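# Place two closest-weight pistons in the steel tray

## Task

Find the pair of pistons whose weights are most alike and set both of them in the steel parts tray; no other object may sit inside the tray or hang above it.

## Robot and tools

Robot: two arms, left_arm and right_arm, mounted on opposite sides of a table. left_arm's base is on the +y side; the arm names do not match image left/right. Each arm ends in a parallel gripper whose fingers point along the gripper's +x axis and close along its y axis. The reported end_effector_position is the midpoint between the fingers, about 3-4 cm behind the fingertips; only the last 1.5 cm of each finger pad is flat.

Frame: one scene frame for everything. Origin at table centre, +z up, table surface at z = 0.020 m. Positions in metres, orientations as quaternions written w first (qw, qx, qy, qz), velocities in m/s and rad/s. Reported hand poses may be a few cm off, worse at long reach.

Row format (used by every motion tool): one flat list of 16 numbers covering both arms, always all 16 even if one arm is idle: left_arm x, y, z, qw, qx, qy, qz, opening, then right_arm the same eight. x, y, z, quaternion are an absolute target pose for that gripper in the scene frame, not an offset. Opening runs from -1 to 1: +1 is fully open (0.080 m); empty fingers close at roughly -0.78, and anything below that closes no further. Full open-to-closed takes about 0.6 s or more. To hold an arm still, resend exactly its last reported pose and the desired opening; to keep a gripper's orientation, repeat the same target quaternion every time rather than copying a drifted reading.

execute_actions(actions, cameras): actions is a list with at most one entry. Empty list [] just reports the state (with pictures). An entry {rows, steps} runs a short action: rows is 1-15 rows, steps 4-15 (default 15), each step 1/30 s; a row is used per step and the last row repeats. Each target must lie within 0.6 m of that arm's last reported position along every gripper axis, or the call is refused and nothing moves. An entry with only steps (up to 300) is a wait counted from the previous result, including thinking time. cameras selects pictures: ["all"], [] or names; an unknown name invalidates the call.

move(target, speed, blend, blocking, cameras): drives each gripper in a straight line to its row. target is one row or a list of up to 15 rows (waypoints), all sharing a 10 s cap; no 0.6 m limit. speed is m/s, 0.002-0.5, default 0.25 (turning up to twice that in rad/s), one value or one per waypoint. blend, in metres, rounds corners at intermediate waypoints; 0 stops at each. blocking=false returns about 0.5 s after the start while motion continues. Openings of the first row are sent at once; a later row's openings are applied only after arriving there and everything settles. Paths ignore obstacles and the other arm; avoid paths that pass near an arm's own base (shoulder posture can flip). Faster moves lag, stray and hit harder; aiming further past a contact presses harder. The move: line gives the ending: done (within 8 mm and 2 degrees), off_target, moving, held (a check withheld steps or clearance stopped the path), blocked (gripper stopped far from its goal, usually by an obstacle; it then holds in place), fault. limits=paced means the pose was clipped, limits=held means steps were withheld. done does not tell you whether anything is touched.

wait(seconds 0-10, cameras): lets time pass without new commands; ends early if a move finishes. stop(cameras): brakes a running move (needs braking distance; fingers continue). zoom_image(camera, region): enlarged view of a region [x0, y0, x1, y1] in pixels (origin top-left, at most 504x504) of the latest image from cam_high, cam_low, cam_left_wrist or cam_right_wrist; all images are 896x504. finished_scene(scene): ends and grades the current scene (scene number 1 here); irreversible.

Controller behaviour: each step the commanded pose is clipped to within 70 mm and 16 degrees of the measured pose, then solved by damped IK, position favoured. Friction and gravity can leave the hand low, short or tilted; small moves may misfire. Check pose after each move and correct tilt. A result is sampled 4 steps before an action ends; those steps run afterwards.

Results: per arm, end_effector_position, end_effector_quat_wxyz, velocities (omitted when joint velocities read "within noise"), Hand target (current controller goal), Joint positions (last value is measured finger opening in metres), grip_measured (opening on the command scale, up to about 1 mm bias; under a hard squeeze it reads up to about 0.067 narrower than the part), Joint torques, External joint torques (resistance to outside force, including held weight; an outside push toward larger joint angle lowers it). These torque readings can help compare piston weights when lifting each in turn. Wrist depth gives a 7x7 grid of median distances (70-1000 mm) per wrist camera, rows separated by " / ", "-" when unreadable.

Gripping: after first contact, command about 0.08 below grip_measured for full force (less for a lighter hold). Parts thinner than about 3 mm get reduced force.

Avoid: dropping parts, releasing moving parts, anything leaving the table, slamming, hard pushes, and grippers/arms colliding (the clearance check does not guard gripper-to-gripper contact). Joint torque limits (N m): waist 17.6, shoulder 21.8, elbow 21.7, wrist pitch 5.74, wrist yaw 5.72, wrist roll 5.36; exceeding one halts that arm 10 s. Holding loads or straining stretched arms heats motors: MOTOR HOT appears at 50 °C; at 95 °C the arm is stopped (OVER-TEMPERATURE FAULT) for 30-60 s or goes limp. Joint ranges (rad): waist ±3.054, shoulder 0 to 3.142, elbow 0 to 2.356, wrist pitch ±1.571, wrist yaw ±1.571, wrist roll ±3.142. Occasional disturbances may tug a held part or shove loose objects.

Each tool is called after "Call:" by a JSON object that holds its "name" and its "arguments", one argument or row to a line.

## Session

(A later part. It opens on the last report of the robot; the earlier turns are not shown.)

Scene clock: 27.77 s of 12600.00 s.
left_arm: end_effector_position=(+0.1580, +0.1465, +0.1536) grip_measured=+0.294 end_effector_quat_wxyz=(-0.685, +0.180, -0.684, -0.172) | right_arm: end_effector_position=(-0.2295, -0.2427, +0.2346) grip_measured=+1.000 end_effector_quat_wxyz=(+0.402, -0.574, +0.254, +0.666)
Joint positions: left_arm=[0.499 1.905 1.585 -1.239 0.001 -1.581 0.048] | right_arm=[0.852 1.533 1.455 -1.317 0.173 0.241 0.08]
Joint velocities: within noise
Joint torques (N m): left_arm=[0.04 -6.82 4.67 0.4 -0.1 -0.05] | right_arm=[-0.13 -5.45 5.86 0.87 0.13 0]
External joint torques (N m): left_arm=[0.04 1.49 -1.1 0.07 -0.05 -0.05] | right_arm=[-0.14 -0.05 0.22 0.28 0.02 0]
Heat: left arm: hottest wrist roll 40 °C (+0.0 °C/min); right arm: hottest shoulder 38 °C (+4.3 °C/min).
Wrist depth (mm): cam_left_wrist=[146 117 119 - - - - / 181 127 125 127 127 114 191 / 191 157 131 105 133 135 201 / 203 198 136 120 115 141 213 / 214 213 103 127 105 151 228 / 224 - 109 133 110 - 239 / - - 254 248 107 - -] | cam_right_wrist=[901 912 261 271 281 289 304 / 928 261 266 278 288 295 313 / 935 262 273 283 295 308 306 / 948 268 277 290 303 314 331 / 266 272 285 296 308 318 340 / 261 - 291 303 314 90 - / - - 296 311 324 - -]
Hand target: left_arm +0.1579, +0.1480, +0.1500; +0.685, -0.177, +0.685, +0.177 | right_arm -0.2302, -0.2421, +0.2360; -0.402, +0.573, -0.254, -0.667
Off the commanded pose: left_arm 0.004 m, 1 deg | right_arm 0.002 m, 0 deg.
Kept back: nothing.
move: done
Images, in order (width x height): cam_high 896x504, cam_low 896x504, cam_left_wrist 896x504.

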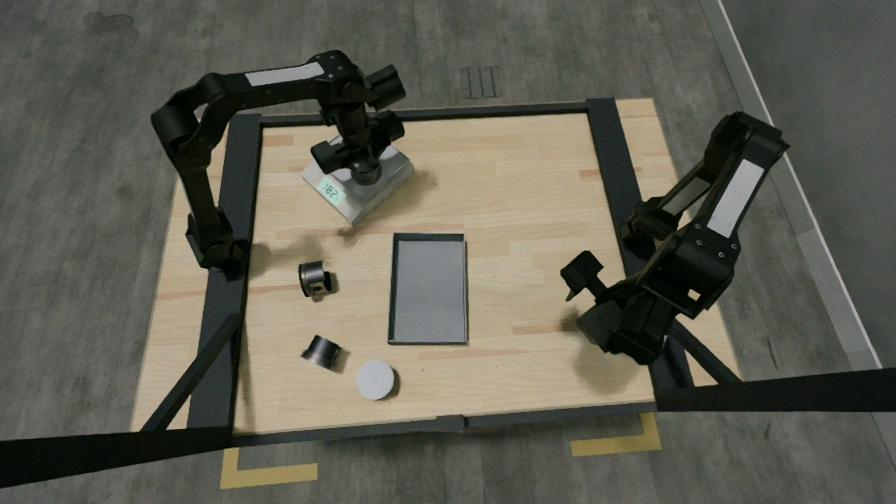

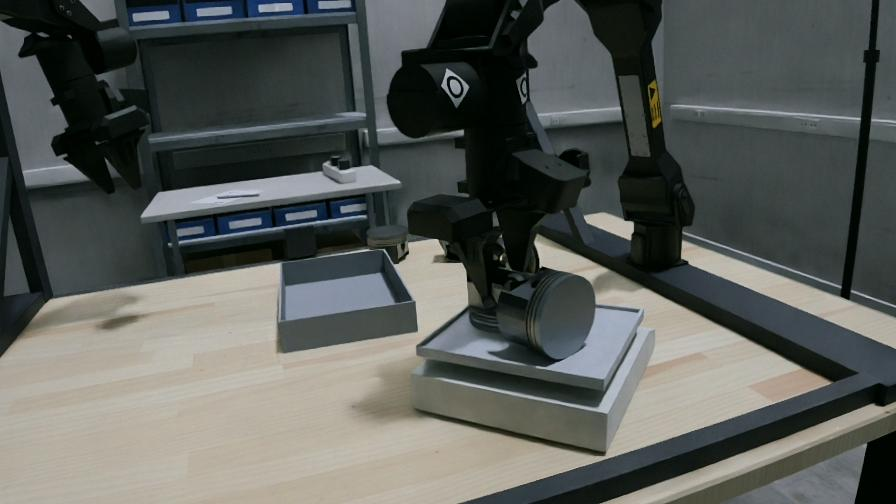

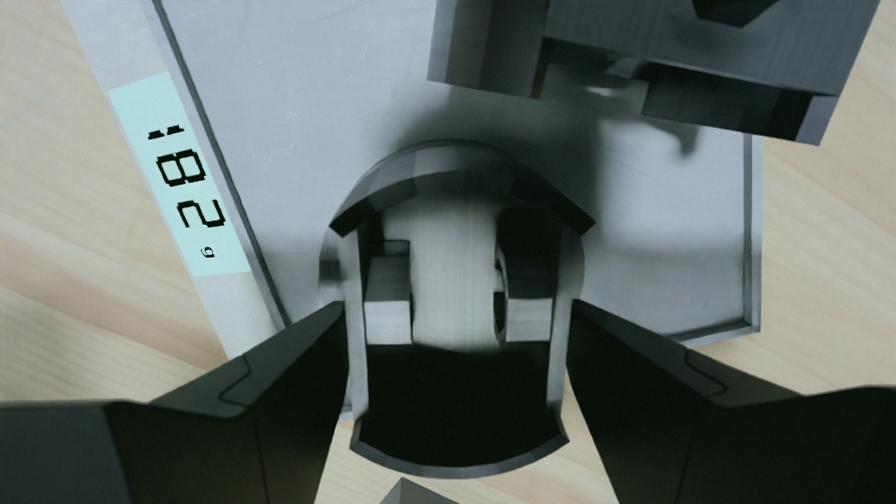

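Call:
{"name": "move", "arguments": {
  "target": [
    [0.158, 0.149, 0.146, 0.6846, -0.177, 0.6846, 0.177, 0.1, -0.2302, -0.2421, 0.2360, 0.402, -0.573, 0.254, 0.667, 1],
    [0.158, 0.149, 0.146, 0.6846, -0.177, 0.6846, 0.177, 0.65, -0.2302, -0.2421, 0.2360, 0.402, -0.573, 0.254, 0.667, 1],
    [0.158, 0.149, 0.22, 0.6846, -0.177, 0.6846, 0.177, 0.65, -0.2302, -0.2421, 0.2360, 0.402, -0.573, 0.254, 0.667, 1]
  ],
  "cameras": ["cam_high","cam_low","cam_left_wrist"],
  "speed": [0.05,0.08,0.15]
}}

Call:
{"name": "zoom_image", "arguments": {
  "camera": "cam_high",
  "region": [300, 100, 430, 240]
}}

Scene clock: 30.20 s of 12600.00 s.
left_arm: end_effector_position=(+0.1559, +0.1502, +0.2215) grip_measured=+0.647 end_effector_quat_wxyz=(-0.685, +0.178, -0.685, -0.174) | right_arm: end_effector_position=(-0.2295, -0.2427, +0.2346) grip_measured=+1.000 end_effector_quat_wxyz=(+0.402, -0.574, +0.254, +0.666)
Joint positions: left_arm=[0.499 1.909 1.861 -1.518 0.002 -1.581 0.064] | right_arm=[0.852 1.533 1.455 -1.317 0.173 0.241 0.08]
Joint velocities: within noise
Joint torques (N m): left_arm=[0.19 -5.98 6.43 0.22 -0.1 0] | right_arm=[-0.1 -5.65 6.01 0.77 0.11 0.03]
External joint torques (N m): left_arm=[0.2 2.21 0.82 -0.08 -0.05 0] | right_arm=[-0.1 -0.26 0.35 0.17 0 0.02]
Heat: left arm: hottest wrist roll 40 °C (+0.0 °C/min); right arm: hottest shoulder 38 °C (+4.0 °C/min).
Wrist depth (mm): cam_left_wrist=[234 230 182 182 123 143 243 / 246 246 193 191 195 256 257 / 259 261 202 185 202 269 273 / 275 278 237 194 217 286 289 / 292 288 252 301 295 301 308 / - - 317 315 319 - 323 / - - 335 334 332 - -] | cam_right_wrist=[921 928 261 271 282 290 302 / 925 260 266 276 289 295 313 / 939 262 272 283 296 308 307 / 947 266 278 289 302 318 331 / 266 271 284 296 306 318 338 / 260 - 291 303 315 90 - / - - 297 308 325 - -]
Hand target: left_arm +0.1579, +0.1490, +0.2200; +0.685, -0.177, +0.685, +0.177 | right_arm -0.2302, -0.2421, +0.2360; -0.402, +0.573, -0.254, -0.667
Off the commanded pose: left_arm 0.003 m, 0 deg | right_arm 0.002 m, 0 deg.
Kept back: nothing.
move: done
Images, in order (width x height): cam_high 896x504, cam_low 896x504, cam_left_wrist 896x504.

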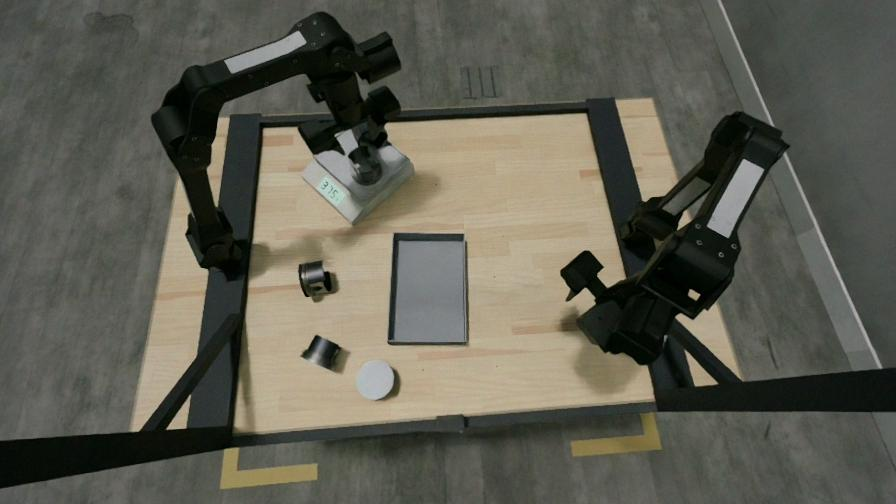

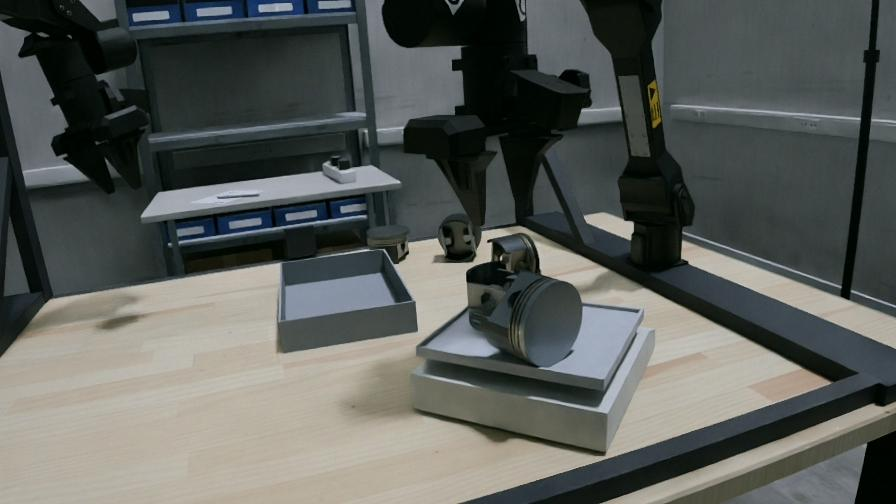

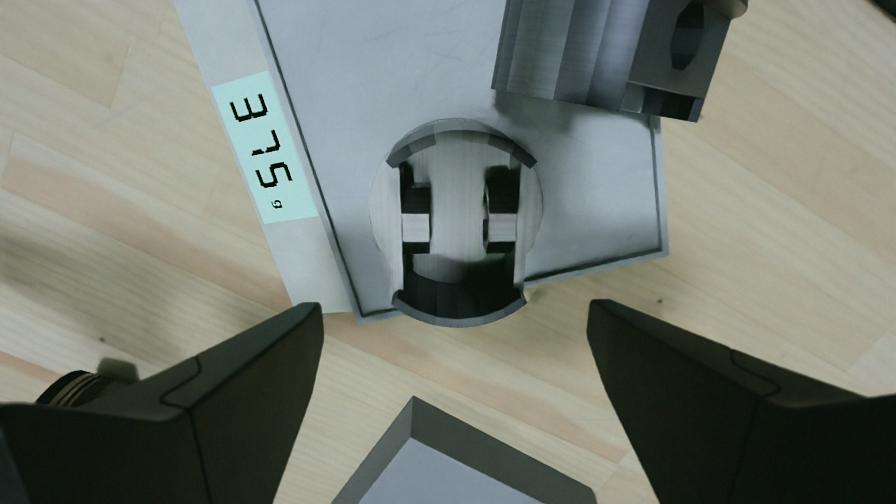

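Scaled by 3.600.

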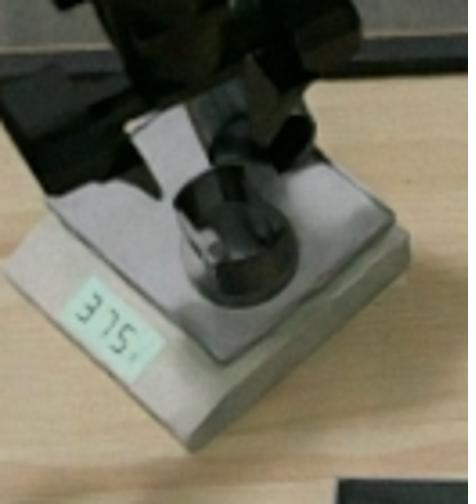

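Call:
{"name": "move", "arguments": {
  "target": [
    [0.158, 0.149, 0.149, 0.6846, -0.177, 0.6846, 0.177, 0.65, -0.2302, -0.2421, 0.2360, 0.402, -0.573, 0.254, 0.667, 1],
    [0.158, 0.149, 0.149, 0.6846, -0.177, 0.6846, 0.177, 0.1, -0.2302, -0.2421, 0.2360, 0.402, -0.573, 0.254, 0.667, 1],
    [0.158, 0.149, 0.20, 0.6846, -0.177, 0.6846, 0.177, 0.1, -0.2302, -0.2421, 0.2360, 0.402, -0.573, 0.254, 0.667, 1],
    [-0.035, 0.05, 0.17, 0.6124, 0.3536, 0.6124, -0.3536, 0.1, -0.2302, -0.2421, 0.2360, 0.402, -0.573, 0.254, 0.667, 1]
  ],
  "cameras": ["cam_high","cam_low","cam_left_wrist"],
  "speed": [0.15,0.08,0.15,0.3],
  "blend": [0,0,0.03,0]
}}

Call:
{"name": "zoom_image", "arguments": {
  "camera": "cam_high",
  "region": [300, 100, 430, 240]
}}

Scene clock: 35.90 s of 12600.00 s.
left_arm: end_effector_position=(-0.0348, +0.0527, +0.1698) grip_measured=+0.293 end_effector_quat_wxyz=(+0.612, +0.353, +0.614, -0.351) | right_arm: end_effector_position=(-0.2295, -0.2427, +0.2346) grip_measured=+1.000 end_effector_quat_wxyz=(+0.402, -0.574, +0.254, +0.666)
Joint positions: left_arm=[-0.048 2.137 1.986 -1.424 0.001 -0.582 0.048] | right_arm=[0.852 1.533 1.455 -1.317 0.173 0.241 0.08]
Joint velocities: within noise
Joint torques (N m): left_arm=[-0.1 -8 7.07 0.24 -0.06 0.13] | right_arm=[-0.02 -5.54 5.96 0.78 0.09 -0.01]
External joint torques (N m): left_arm=[-0.1 1.87 1.36 -0.1 -0.03 0.14] | right_arm=[-0.04 -0.18 0.29 0.17 -0.01 -0.01]
Heat: left arm: hottest wrist roll 40 °C (+0.0 °C/min); right arm: hottest shoulder 38 °C (+3.3 °C/min).
Wrist depth (mm): cam_left_wrist=[183 185 186 185 187 185 192 / 193 195 195 196 198 199 199 / 202 206 205 93 206 211 209 / 203 219 122 120 218 225 227 / 199 229 103 122 105 239 227 / - - 108 132 110 - 229 / - - 275 279 107 - -] | cam_right_wrist=[920 930 262 270 282 290 302 / 930 260 267 277 288 296 312 / 936 262 272 283 294 307 305 / 938 267 277 289 302 315 331 / 267 270 284 295 307 317 339 / 262 - 292 304 315 90 - / - - 297 312 326 - -]
Hand target: left_arm -0.0349, +0.0500, +0.1700; +0.612, +0.354, +0.612, -0.354 | right_arm -0.2302, -0.2421, +0.2360; -0.402, +0.573, -0.254, -0.667
Off the commanded pose: left_arm 0.003 m, 0 deg | right_arm 0.002 m, 0 deg.
Kept back: nothing.
move: done; blend cut to 0.0255 m at target 3
Images, in order (width x height): cam_high 896x504, cam_low 896x504, cam_left_wrist 896x504.

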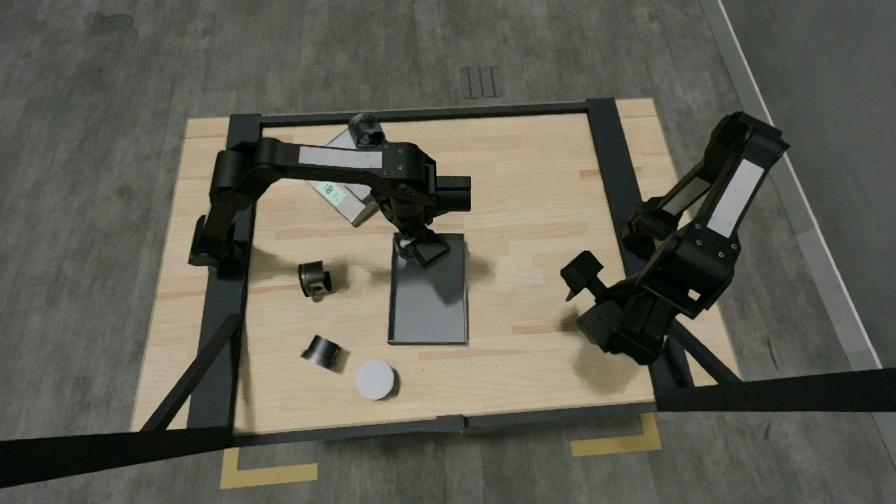

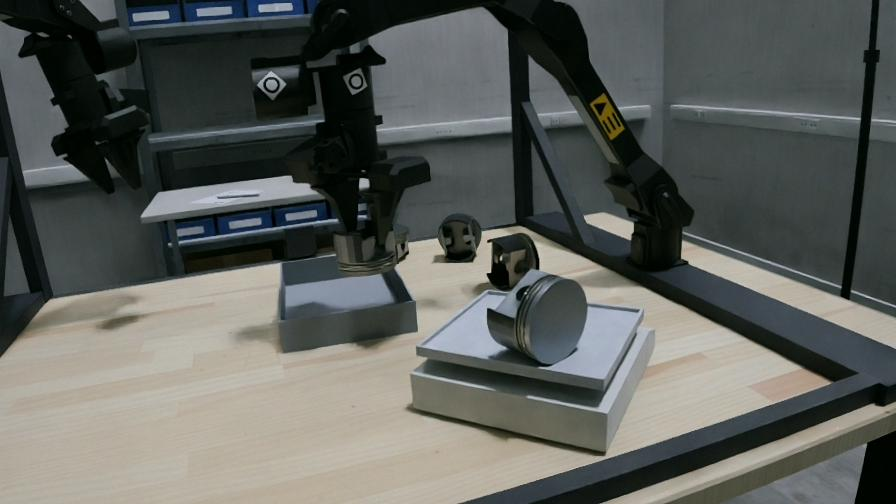

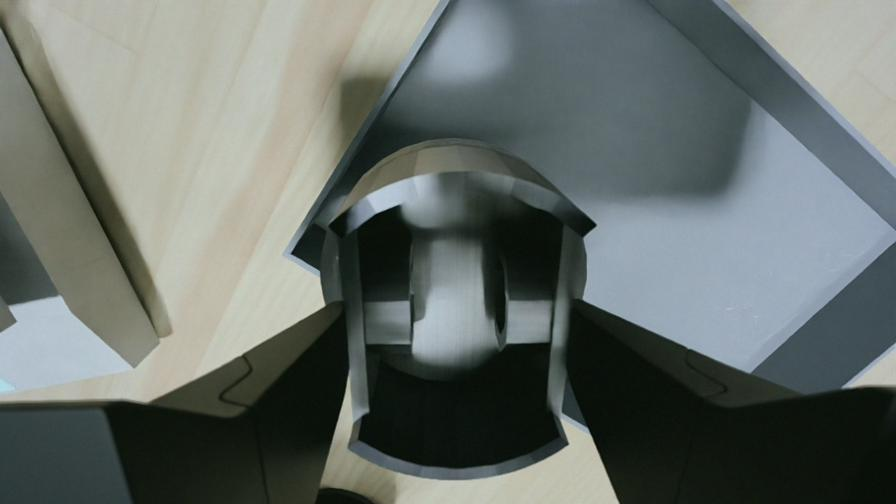

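Scaled by 3.600.

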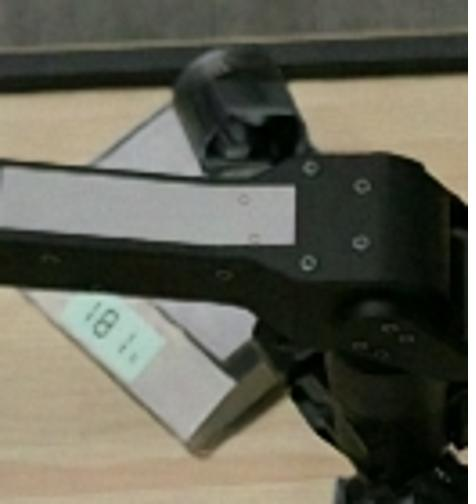

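Call:
{"name": "move", "arguments": {
  "target": [
    [-0.042, 0.043, 0.10, 0.6124, 0.3536, 0.6124, -0.3536, 0.1, -0.2302, -0.2421, 0.2360, 0.402, -0.573, 0.254, 0.667, 1],
    [-0.042, 0.043, 0.088, 0.6124, 0.3536, 0.6124, -0.3536, 0.1, -0.2302, -0.2421, 0.2360, 0.402, -0.573, 0.254, 0.667, 1]
  ],
  "cameras": ["cam_high","cam_low","cam_left_wrist"],
  "speed": [0.15,0.04],
  "blend": [0,0]
}}

Call:
{"name": "zoom_image", "arguments": {
  "camera": "cam_low",
  "region": [250, 180, 450, 360]
}}

Scene clock: 37.30 s of 12600.00 s.
left_arm: end_effector_position=(-0.0413, +0.0406, +0.0952) grip_measured=+0.293 end_effector_quat_wxyz=(+0.615, +0.348, +0.610, -0.360) | right_arm: end_effector_position=(-0.2295, -0.2427, +0.2346) grip_measured=+1.000 end_effector_quat_wxyz=(+0.402, -0.574, +0.254, +0.666)
Joint positions: left_arm=[-0.062 2.187 1.768 -1.135 0.001 -0.59 0.048] | right_arm=[0.852 1.533 1.455 -1.317 0.173 0.241 0.08]
Joint velocities: within noise
Joint torques (N m): left_arm=[-0.29 -7.99 4.22 0.64 -0.06 -0.11] | right_arm=[-0.1 -5.6 5.99 0.81 0.14 0.03]
External joint torques (N m): left_arm=[-0.27 2.21 -1.46 0.28 -0.03 -0.12] | right_arm=[-0.11 -0.21 0.36 0.24 0.03 0.02]
Heat: left arm: hottest wrist roll 40 °C (+0.0 °C/min); right arm: hottest shoulder 38 °C (+3.2 °C/min).
Wrist depth (mm): cam_left_wrist=[118 119 120 119 121 121 98 / 124 125 126 126 127 128 128 / 131 132 130 105 133 136 139 / 138 139 137 120 99 144 146 / 146 144 104 121 105 153 156 / - - 108 133 110 - 162 / - - - 134 106 - -] | cam_right_wrist=[909 935 260 271 282 290 299 / 921 261 266 276 288 295 307 / 947 262 274 283 297 307 307 / 940 268 278 290 301 315 330 / 264 272 285 295 307 318 340 / 261 - 292 303 316 90 - / - - 297 310 324 - -]
Hand target: left_arm -0.0420, +0.0431, +0.0881; +0.612, +0.354, +0.612, -0.354 | right_arm -0.2302, -0.2421, +0.2360; -0.402, +0.573, -0.254, -0.667
Off the commanded pose: left_arm 0.008 m, 1 deg | right_arm 0.002 m, 0 deg.
Kept back: nothing.
move: done
Images, in order (width x height): cam_high 896x504, cam_low 896x504, cam_left_wrist 896x504.

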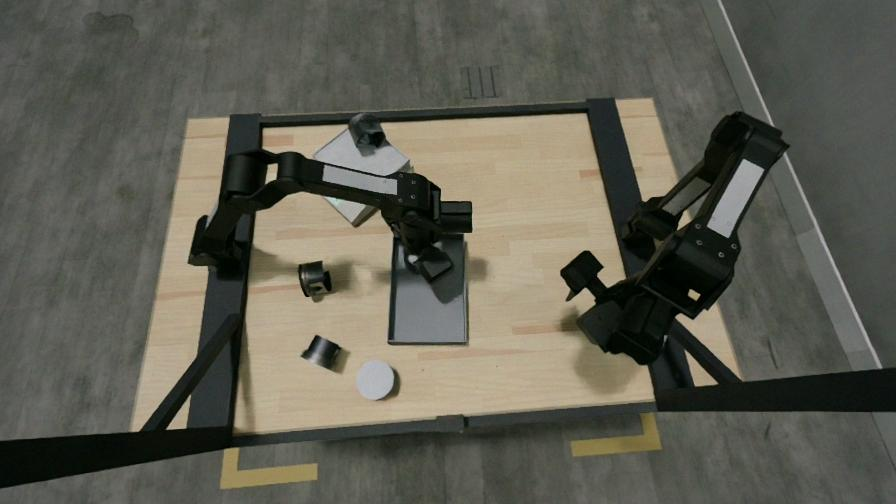

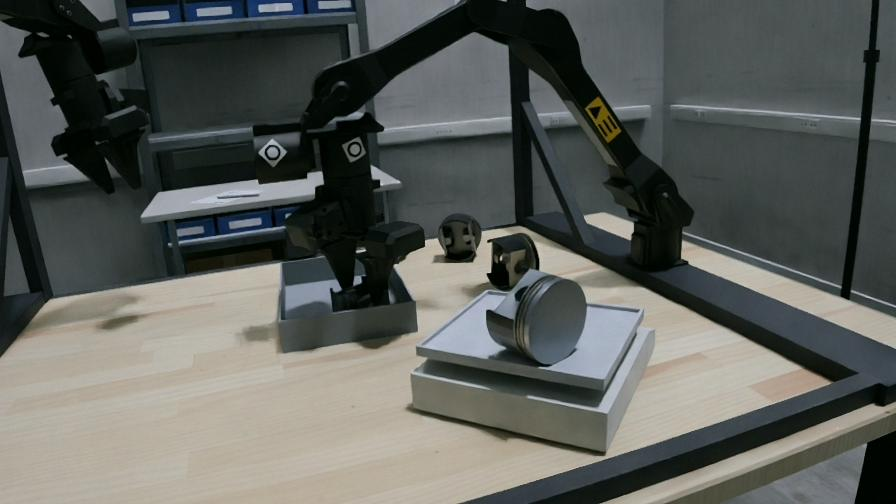

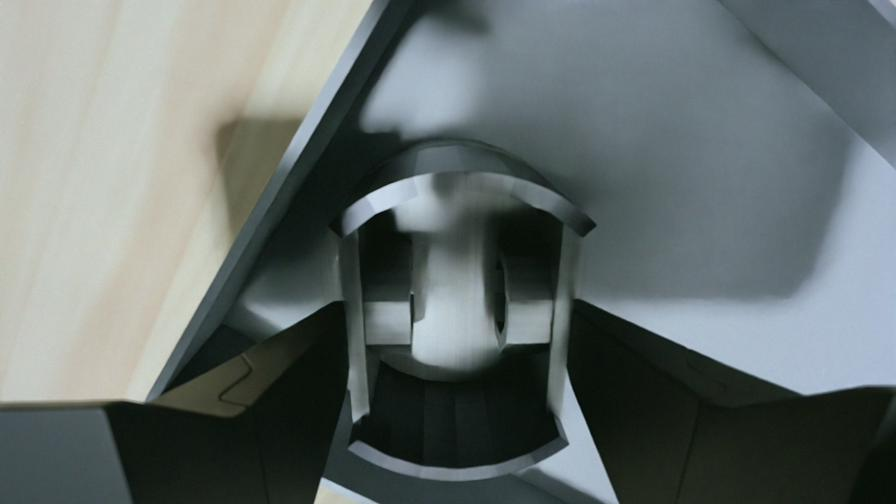

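Scaled by 2.520.

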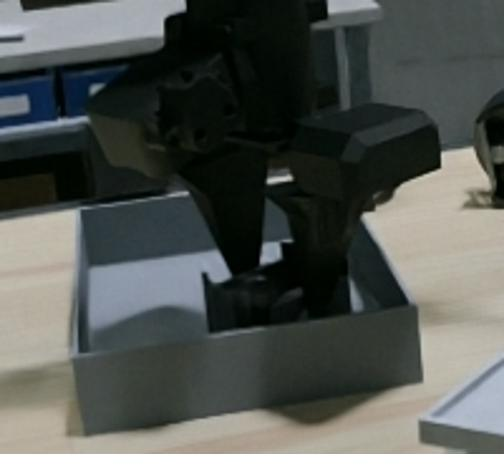

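Call:
{"name": "move", "arguments": {
  "target": [
    [-0.042, 0.043, 0.085, 0.6124, 0.3536, 0.6124, -0.3536, 0.1, -0.2302, -0.2421, 0.2360, 0.402, -0.573, 0.254, 0.667, 1],
    [-0.042, 0.043, 0.085, 0.6124, 0.3536, 0.6124, -0.3536, 0.7, -0.2302, -0.2421, 0.2360, 0.402, -0.573, 0.254, 0.667, 1],
    [-0.042, 0.048, 0.16, 0.6124, 0.3536, 0.6124, -0.3536, 0.7, -0.2302, -0.2421, 0.2360, 0.402, -0.573, 0.254, 0.667, 1],
    [-0.073, 0.262, 0.18, 0.5, 0.5, 0.5, -0.5, 1, -0.2302, -0.2421, 0.2360, 0.402, -0.573, 0.254, 0.667, 1]
  ],
  "cameras": ["cam_high","cam_low","cam_left_wrist"],
  "speed": [0.04,0.1,0.2,0.3],
  "blend": [0,0,0,0]
}}

Call:
{"name": "zoom_image", "arguments": {
  "camera": "cam_high",
  "region": [300, 100, 430, 240]
}}

Scene clock: 41.30 s of 12600.00 s.
left_arm: end_effector_position=(-0.0731, +0.2590, +0.1814) grip_measured=+1.000 end_effector_quat_wxyz=(+0.502, +0.496, +0.501, -0.500) | right_arm: end_effector_position=(-0.2295, -0.2427, +0.2346) grip_measured=+1.000 end_effector_quat_wxyz=(+0.402, -0.574, +0.254, +0.666)
Joint positions: left_arm=[-0.281 1.343 1.103 -1.324 0.001 -0.294 0.08] | right_arm=[0.852 1.533 1.455 -1.317 0.173 0.241 0.08]
Joint velocities: within noise
Joint torques (N m): left_arm=[-0.41 -4.06 4.37 0.3 -0.04 0.11] | right_arm=[-0.03 -5.61 6.16 0.82 0.11 0.02]
External joint torques (N m): left_arm=[-0.4 -0.02 -1.42 -0.06 -0.03 0.11] | right_arm=[0.01 -0.22 0.49 0.21 -0.01 0.02]
Heat: left arm: hottest shoulder 40 °C (+8.7 °C/min); right arm: hottest elbow 39 °C (+5.8 °C/min).
Wrist depth (mm): cam_left_wrist=[179 201 204 206 207 210 212 / 201 211 214 215 217 220 218 / 220 221 224 208 230 230 168 / 231 236 238 166 243 248 194 / 246 244 251 256 255 257 267 / - - 271 274 276 87 - / - - 271 274 274 - -] | cam_right_wrist=[913 930 260 270 281 291 300 / 922 261 266 277 288 295 307 / 932 263 272 282 296 306 308 / 951 268 277 289 302 316 331 / 265 272 284 296 308 318 340 / 262 - 292 302 315 90 - / - - 297 310 324 - -]
Hand target: left_arm -0.0730, +0.2620, +0.1800; +0.500, +0.500, +0.500, -0.500 | right_arm -0.2302, -0.2421, +0.2360; -0.402, +0.573, -0.254, -0.667
Off the commanded pose: left_arm 0.003 m, 1 deg | right_arm 0.002 m, 0 deg.
Kept back: nothing.
move: done; target 2's new opening was sent with left_arm's hand 0.009 m and 1 deg from that target
Images, in order (width x height): cam_high 896x504, cam_low 896x504, cam_left_wrist 896x504.

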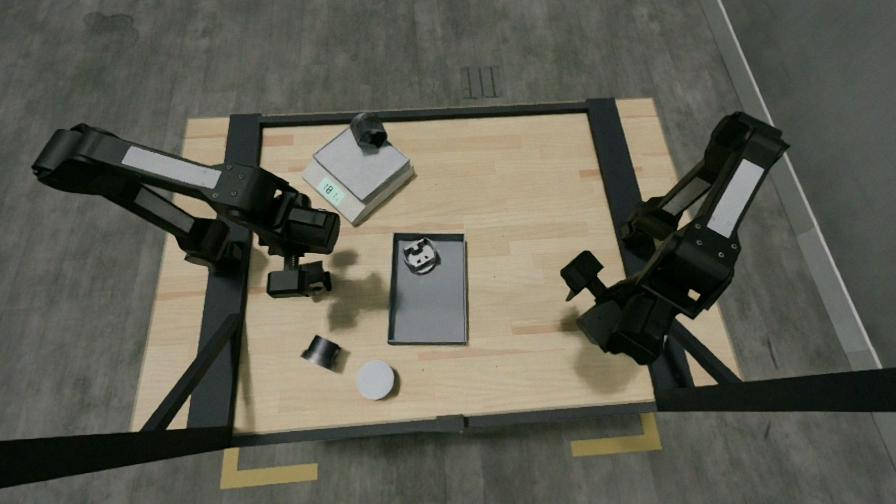

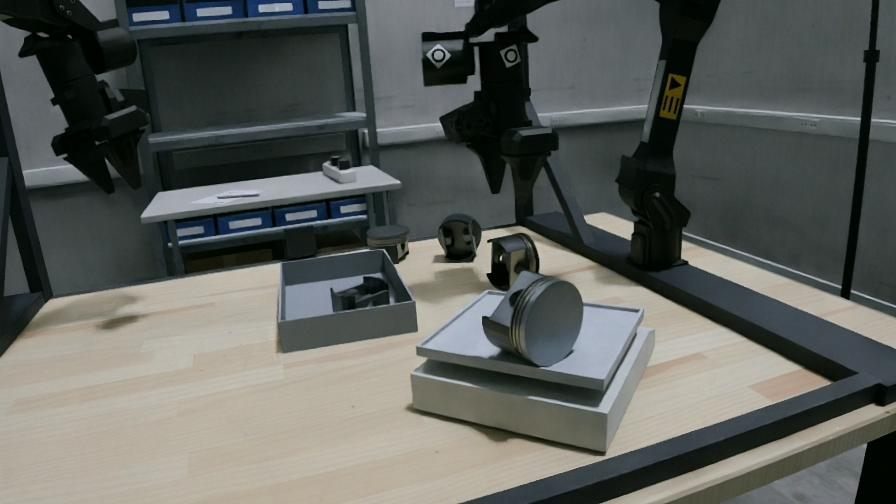

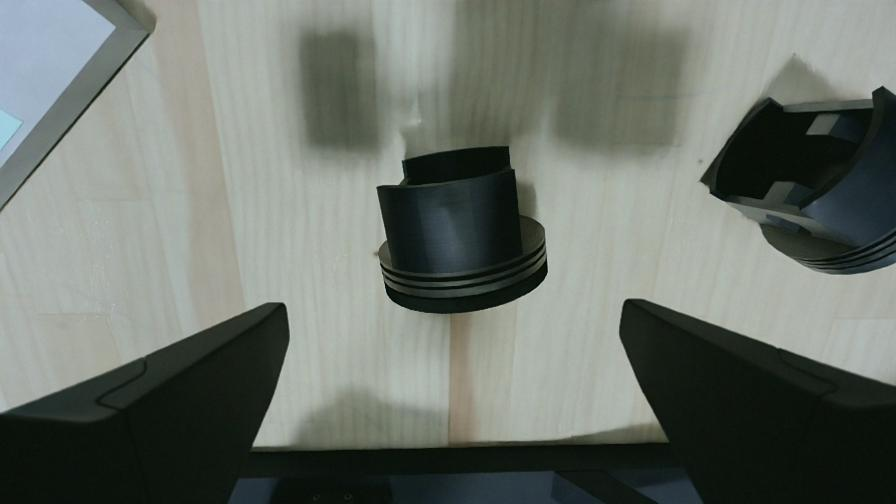

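Scaled by 3.600.

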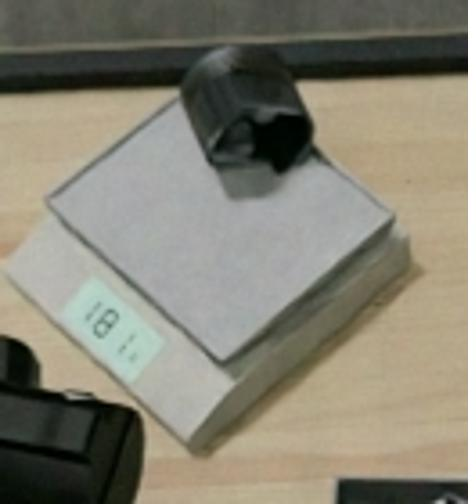

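Call:
{"name": "move", "arguments": {
  "target": [
    [-0.075, 0.262, 0.077, 0.5337, 0.4639, 0.5337, -0.4639, 1, -0.2302, -0.2421, 0.2360, 0.402, -0.573, 0.254, 0.667, 1],
    [-0.075, 0.262, 0.077, 0.5337, 0.4639, 0.5337, -0.4639, 0.1, -0.2302, -0.2421, 0.2360, 0.402, -0.573, 0.254, 0.667, 1]
  ],
  "cameras": ["cam_high","cam_low","cam_left_wrist"],
  "speed": [0.12,0.1],
  "blend": [0,0]
}}

Scene clock: 43.37 s of 12600.00 s.
left_arm: end_effector_position=(-0.0758, +0.2584, +0.0808) grip_measured=+0.318 end_effector_quat_wxyz=(+0.535, +0.458, +0.532, -0.470) | right_arm: end_effector_position=(-0.2295, -0.2427, +0.2346) grip_measured=+1.000 end_effector_quat_wxyz=(+0.402, -0.574, +0.254, +0.666)
Joint positions: left_arm=[-0.291 1.427 0.758 -0.885 0.002 -0.436 0.049] | right_arm=[0.852 1.533 1.455 -1.317 0.173 0.241 0.08]
Joint velocities: within noise
Joint torques (N m): left_arm=[-0.3 -2.63 3.95 0.45 -0.1 -0.11] | right_arm=[-0.09 -5.51 5.86 0.83 0.1 0.01]
External joint torques (N m): left_arm=[-0.29 1.6 -1.4 0.07 -0.08 -0.11] | right_arm=[-0.09 0 0.12 0.22 -0.02 0.01]
Heat: left arm: hottest wrist roll 40 °C (+0.0 °C/min); right arm: hottest elbow 39 °C (+5.5 °C/min).
Wrist depth (mm): cam_left_wrist=[110 112 112 115 116 117 119 / 116 117 118 119 121 124 125 / 122 123 125 127 129 130 133 / 128 130 131 131 134 139 140 / 136 137 101 133 102 146 148 / - - - - - - 156 / - - - - - - -] | cam_right_wrist=[902 921 261 271 280 290 300 / 918 261 266 277 289 296 309 / 938 262 272 283 295 308 306 / 961 268 277 290 302 316 331 / 265 271 285 294 306 319 341 / 260 - 290 303 315 90 - / - - 296 309 324 - -]
Hand target: left_arm -0.0750, +0.2620, +0.0771; +0.534, +0.464, +0.534, -0.464 | right_arm -0.2302, -0.2421, +0.2360; -0.402, +0.573, -0.254, -0.667
Off the commanded pose: left_arm 0.005 m, 1 deg | right_arm 0.002 m, 0 deg.
Kept back: nothing.
move: done
Images, in order (width x height): cam_high 896x504, cam_low 896x504, cam_left_wrist 896x504.

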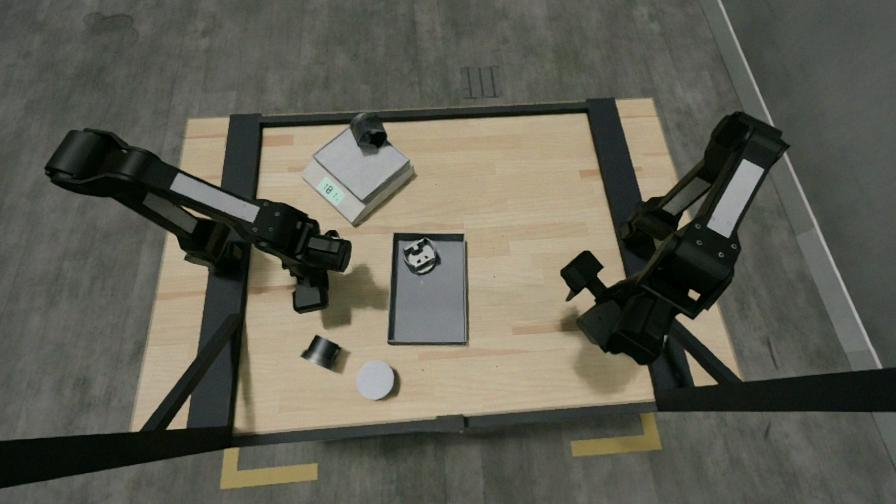

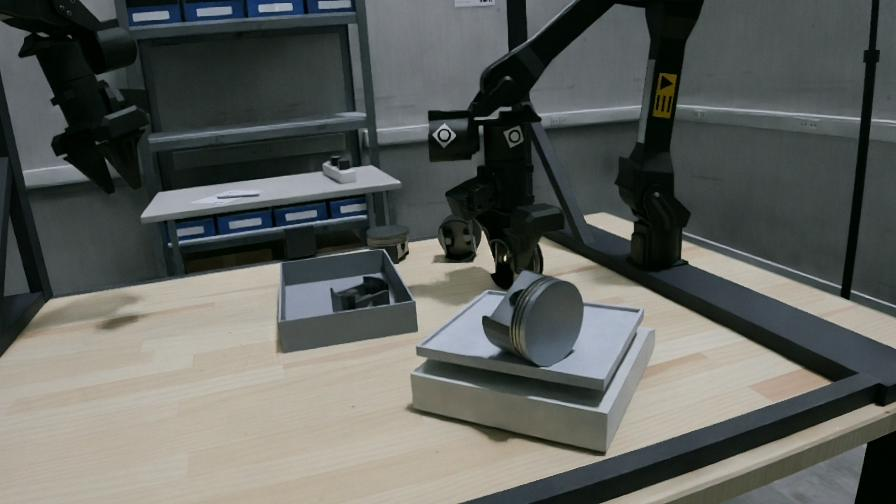

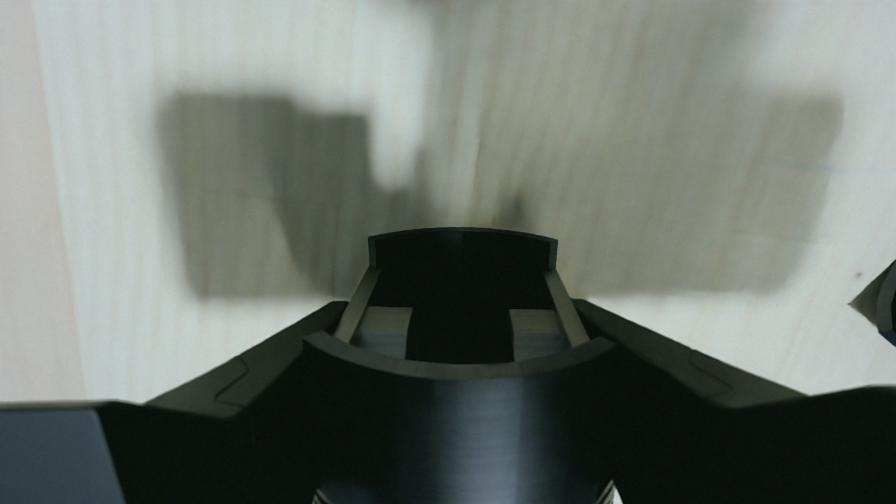

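Call:
{"name": "move", "arguments": {
  "target": [
    [-0.075, 0.262, 0.17, 0.5337, 0.4639, 0.5337, -0.4639, 0.1, -0.2302, -0.2421, 0.2360, 0.402, -0.573, 0.254, 0.667, 1],
    [0.165, 0.137, 0.19, 0.6325, 0.316, 0.6325, -0.316, 0.1, -0.2302, -0.2421, 0.2360, 0.402, -0.573, 0.254, 0.667, 1]
  ],
  "cameras": ["cam_high","cam_low","cam_left_wrist"],
  "speed": [0.2,0.25],
  "blend": [0.03,0]
}}

Call:
{"name": "zoom_image", "arguments": {
  "camera": "cam_high",
  "region": [300, 100, 430, 240]
}}

Scene clock: 46.07 s of 12600.00 s.
left_arm: end_effector_position=(+0.1642, +0.1394, +0.1899) grip_measured=+0.318 end_effector_quat_wxyz=(+0.632, +0.317, +0.632, -0.316) | right_arm: end_effector_position=(-0.2295, -0.2427, +0.2346) grip_measured=+1.000 end_effector_quat_wxyz=(+0.402, -0.574, +0.254, +0.666)
Joint positions: left_arm=[0.504 1.953 1.795 -1.413 -0.001 -0.143 0.049] | right_arm=[0.852 1.533 1.455 -1.317 0.173 0.241 0.08]
Joint velocities: within noise
Joint torques (N m): left_arm=[-0.14 -6.8 6.97 0.23 0.02 -0.12] | right_arm=[-0.09 -5.58 5.98 0.82 0.15 0]
External joint torques (N m): left_arm=[-0.18 1.77 1.26 -0.12 0.04 -0.12] | right_arm=[-0.13 -0.12 0.28 0.22 0.05 0]
Heat: left arm: hottest wrist roll 40 °C (+0.0 °C/min); right arm: hottest elbow 39 °C (+5.2 °C/min).
Wrist depth (mm): cam_left_wrist=[- 100 145 151 208 212 214 / - 93 157 160 222 226 227 / - 100 167 169 233 238 234 / 234 177 176 131 245 250 219 / 253 183 107 133 102 267 248 / 263 - - - - - 283 / - - - - - - -] | cam_right_wrist=[910 920 261 272 280 291 299 / 925 260 266 276 288 296 308 / 926 262 271 284 296 307 308 / 945 267 277 290 301 315 331 / 265 272 284 296 307 317 340 / 261 - 291 303 314 90 - / - - 298 312 324 - -]
Hand target: left_arm +0.1650, +0.1370, +0.1900; +0.633, +0.316, +0.633, -0.316 | right_arm -0.2302, -0.2421, +0.2360; -0.402, +0.573, -0.254, -0.667
Off the commanded pose: left_arm 0.003 m, 0 deg | right_arm 0.002 m, 0 deg.
Kept back: nothing.
move: done
Images, in order (width x height): cam_high 896x504, cam_low 896x504, cam_left_wrist 896x504.

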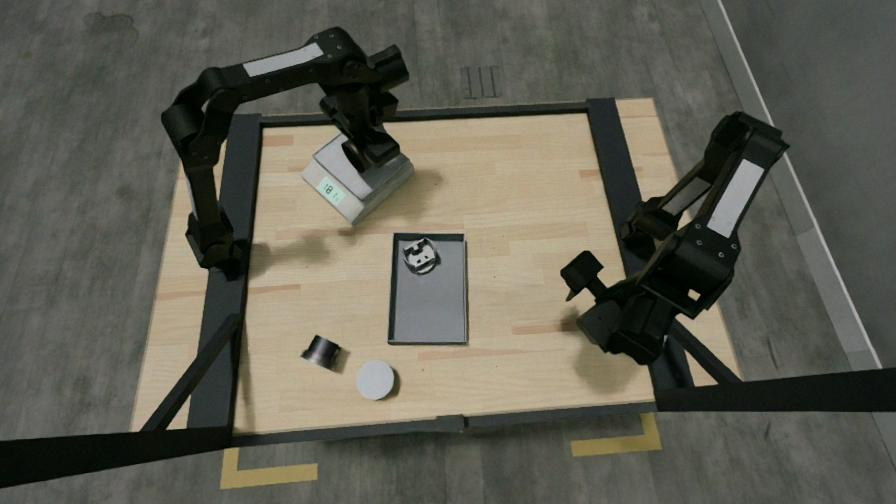

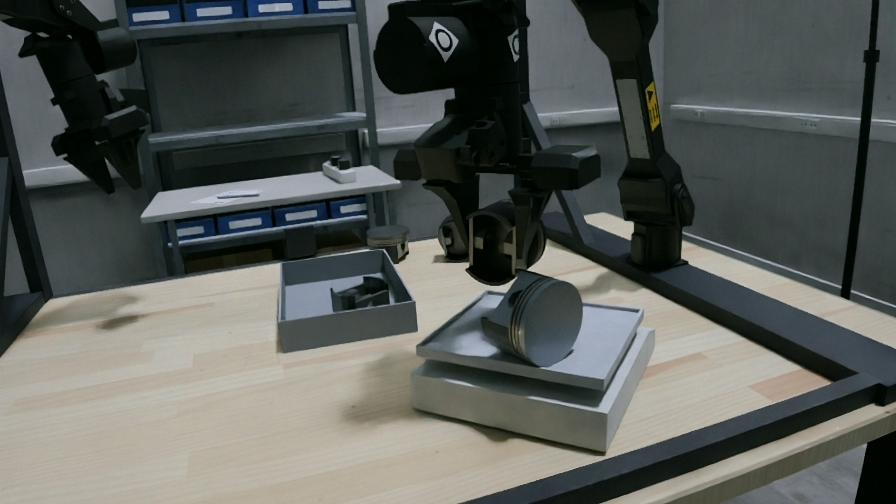

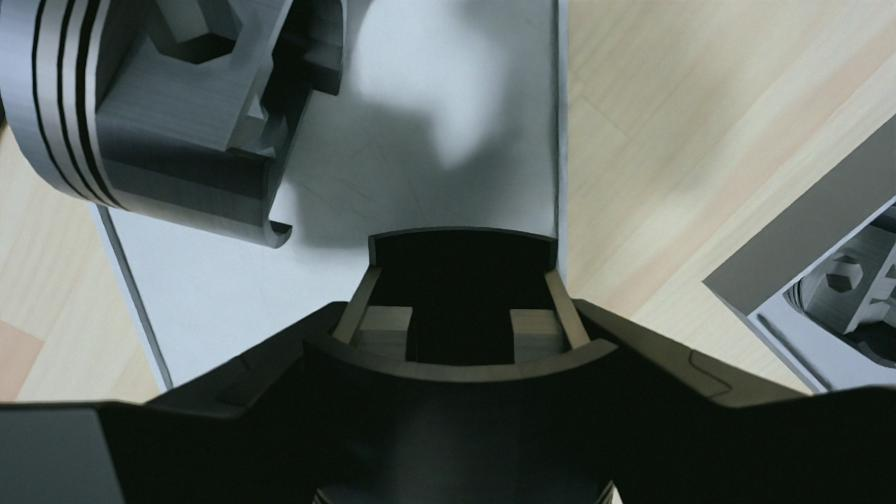

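Scaled by 3.600.

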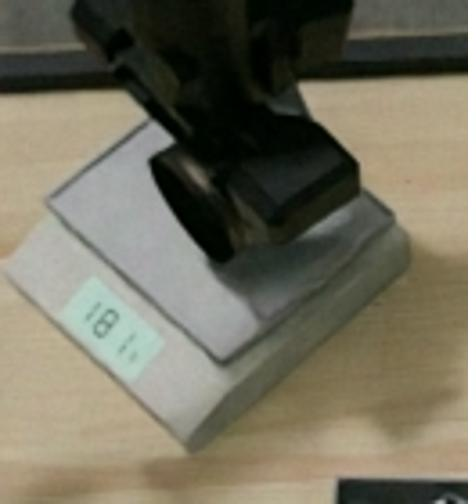

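Call:
{"name": "move", "arguments": {
  "target": [
    [0.153, 0.152, 0.17, 0.6325, 0.316, 0.6325, -0.316, 0.1, -0.2302, -0.2421, 0.2360, 0.402, -0.573, 0.254, 0.667, 1],
    [0.153, 0.152, 0.143, 0.6325, 0.316, 0.6325, -0.316, 0.1, -0.2302, -0.2421, 0.2360, 0.402, -0.573, 0.254, 0.667, 1]
  ],
  "cameras": ["cam_high","cam_low","cam_left_wrist"],
  "speed": [0.2,0.06],
  "blend": [0.01,0]
}}

Call:
{"name": "zoom_image", "arguments": {
  "camera": "cam_high",
  "region": [300, 100, 430, 240]
}}

Scene clock: 47.40 s of 12600.00 s.
left_arm: end_effector_position=(+0.1548, +0.1512, +0.1453) grip_measured=+0.318 end_effector_quat_wxyz=(+0.633, +0.316, +0.632, -0.317) | right_arm: end_effector_position=(-0.2295, -0.2427, +0.2346) grip_measured=+1.000 end_effector_quat_wxyz=(+0.402, -0.574, +0.254, +0.666)
Joint positions: left_arm=[0.496 1.894 1.537 -1.211 0 -0.152 0.049] | right_arm=[0.852 1.533 1.455 -1.317 0.173 0.241 0.08]
Joint velocities: within noise
Joint torques (N m): left_arm=[-0.35 -7.64 4.14 0.84 0.01 -0.13] | right_arm=[-0.07 -5.67 6.06 0.8 0.11 0.03]
External joint torques (N m): left_arm=[-0.35 0.52 -1.59 0.47 0.02 -0.13] | right_arm=[-0.08 -0.24 0.38 0.2 0 0.02]
Heat: left arm: hottest shoulder 40 °C (+7.6 °C/min); right arm: hottest elbow 39 °C (+5.1 °C/min).
Wrist depth (mm): cam_left_wrist=[- 103 111 - 116 172 175 / - 97 119 118 120 182 184 / - 123 125 126 129 193 194 / - 132 131 130 134 205 196 / 138 138 100 134 102 217 198 / - - - - - - 230 / - - - - - - -] | cam_right_wrist=[907 925 261 271 282 288 299 / 922 260 267 277 289 295 308 / 928 263 272 283 296 307 305 / 947 268 278 289 303 314 333 / 265 272 285 296 306 318 339 / 261 - 292 302 315 90 - / - - 297 310 323 - -]
Hand target: left_arm +0.1531, +0.1520, +0.1430; +0.633, +0.316, +0.633, -0.316 | right_arm -0.2302, -0.2421, +0.2360; -0.402, +0.573, -0.254, -0.667
Off the commanded pose: left_arm 0.003 m, 0 deg | right_arm 0.002 m, 0 deg.
Kept back: nothing.
move: done
Images, in order (width x height): cam_high 896x504, cam_low 896x504, cam_left_wrist 896x504.

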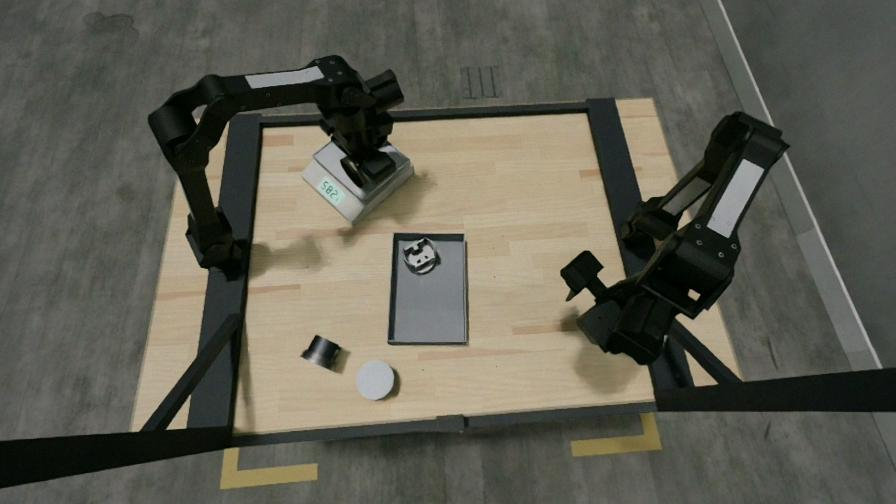

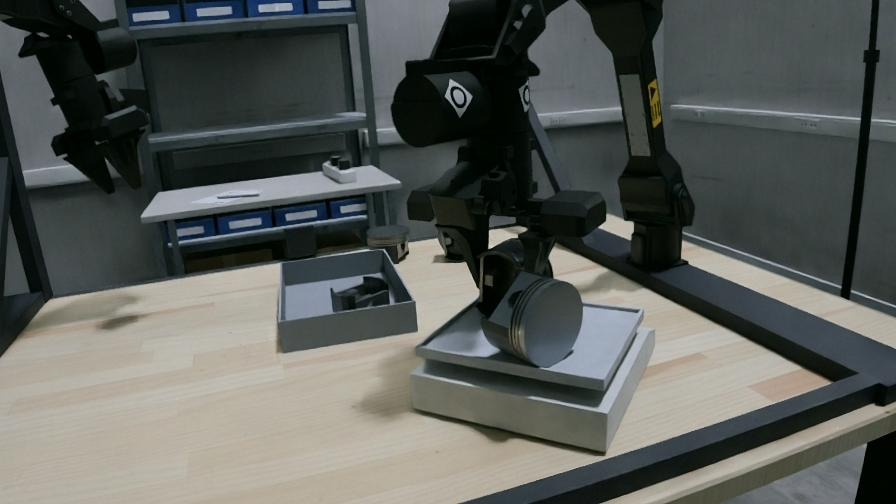

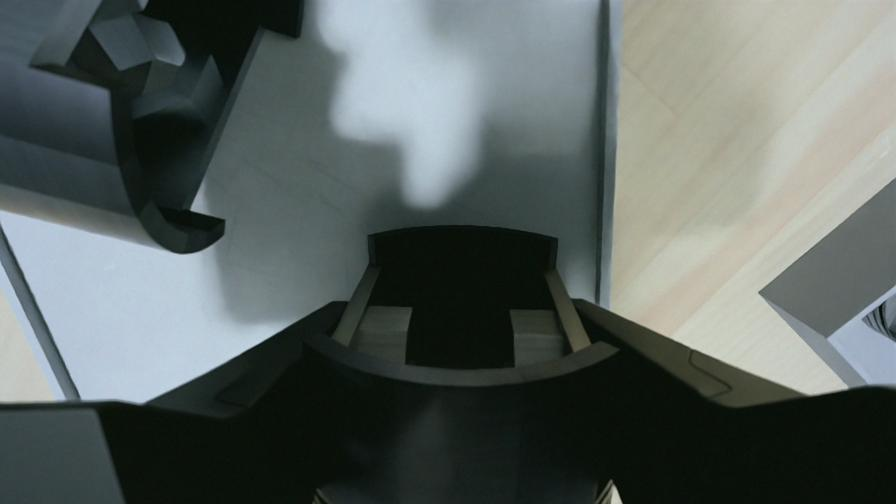

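Scaled by 3.600.

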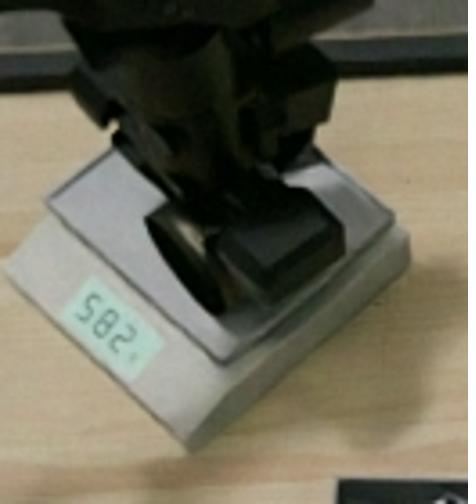

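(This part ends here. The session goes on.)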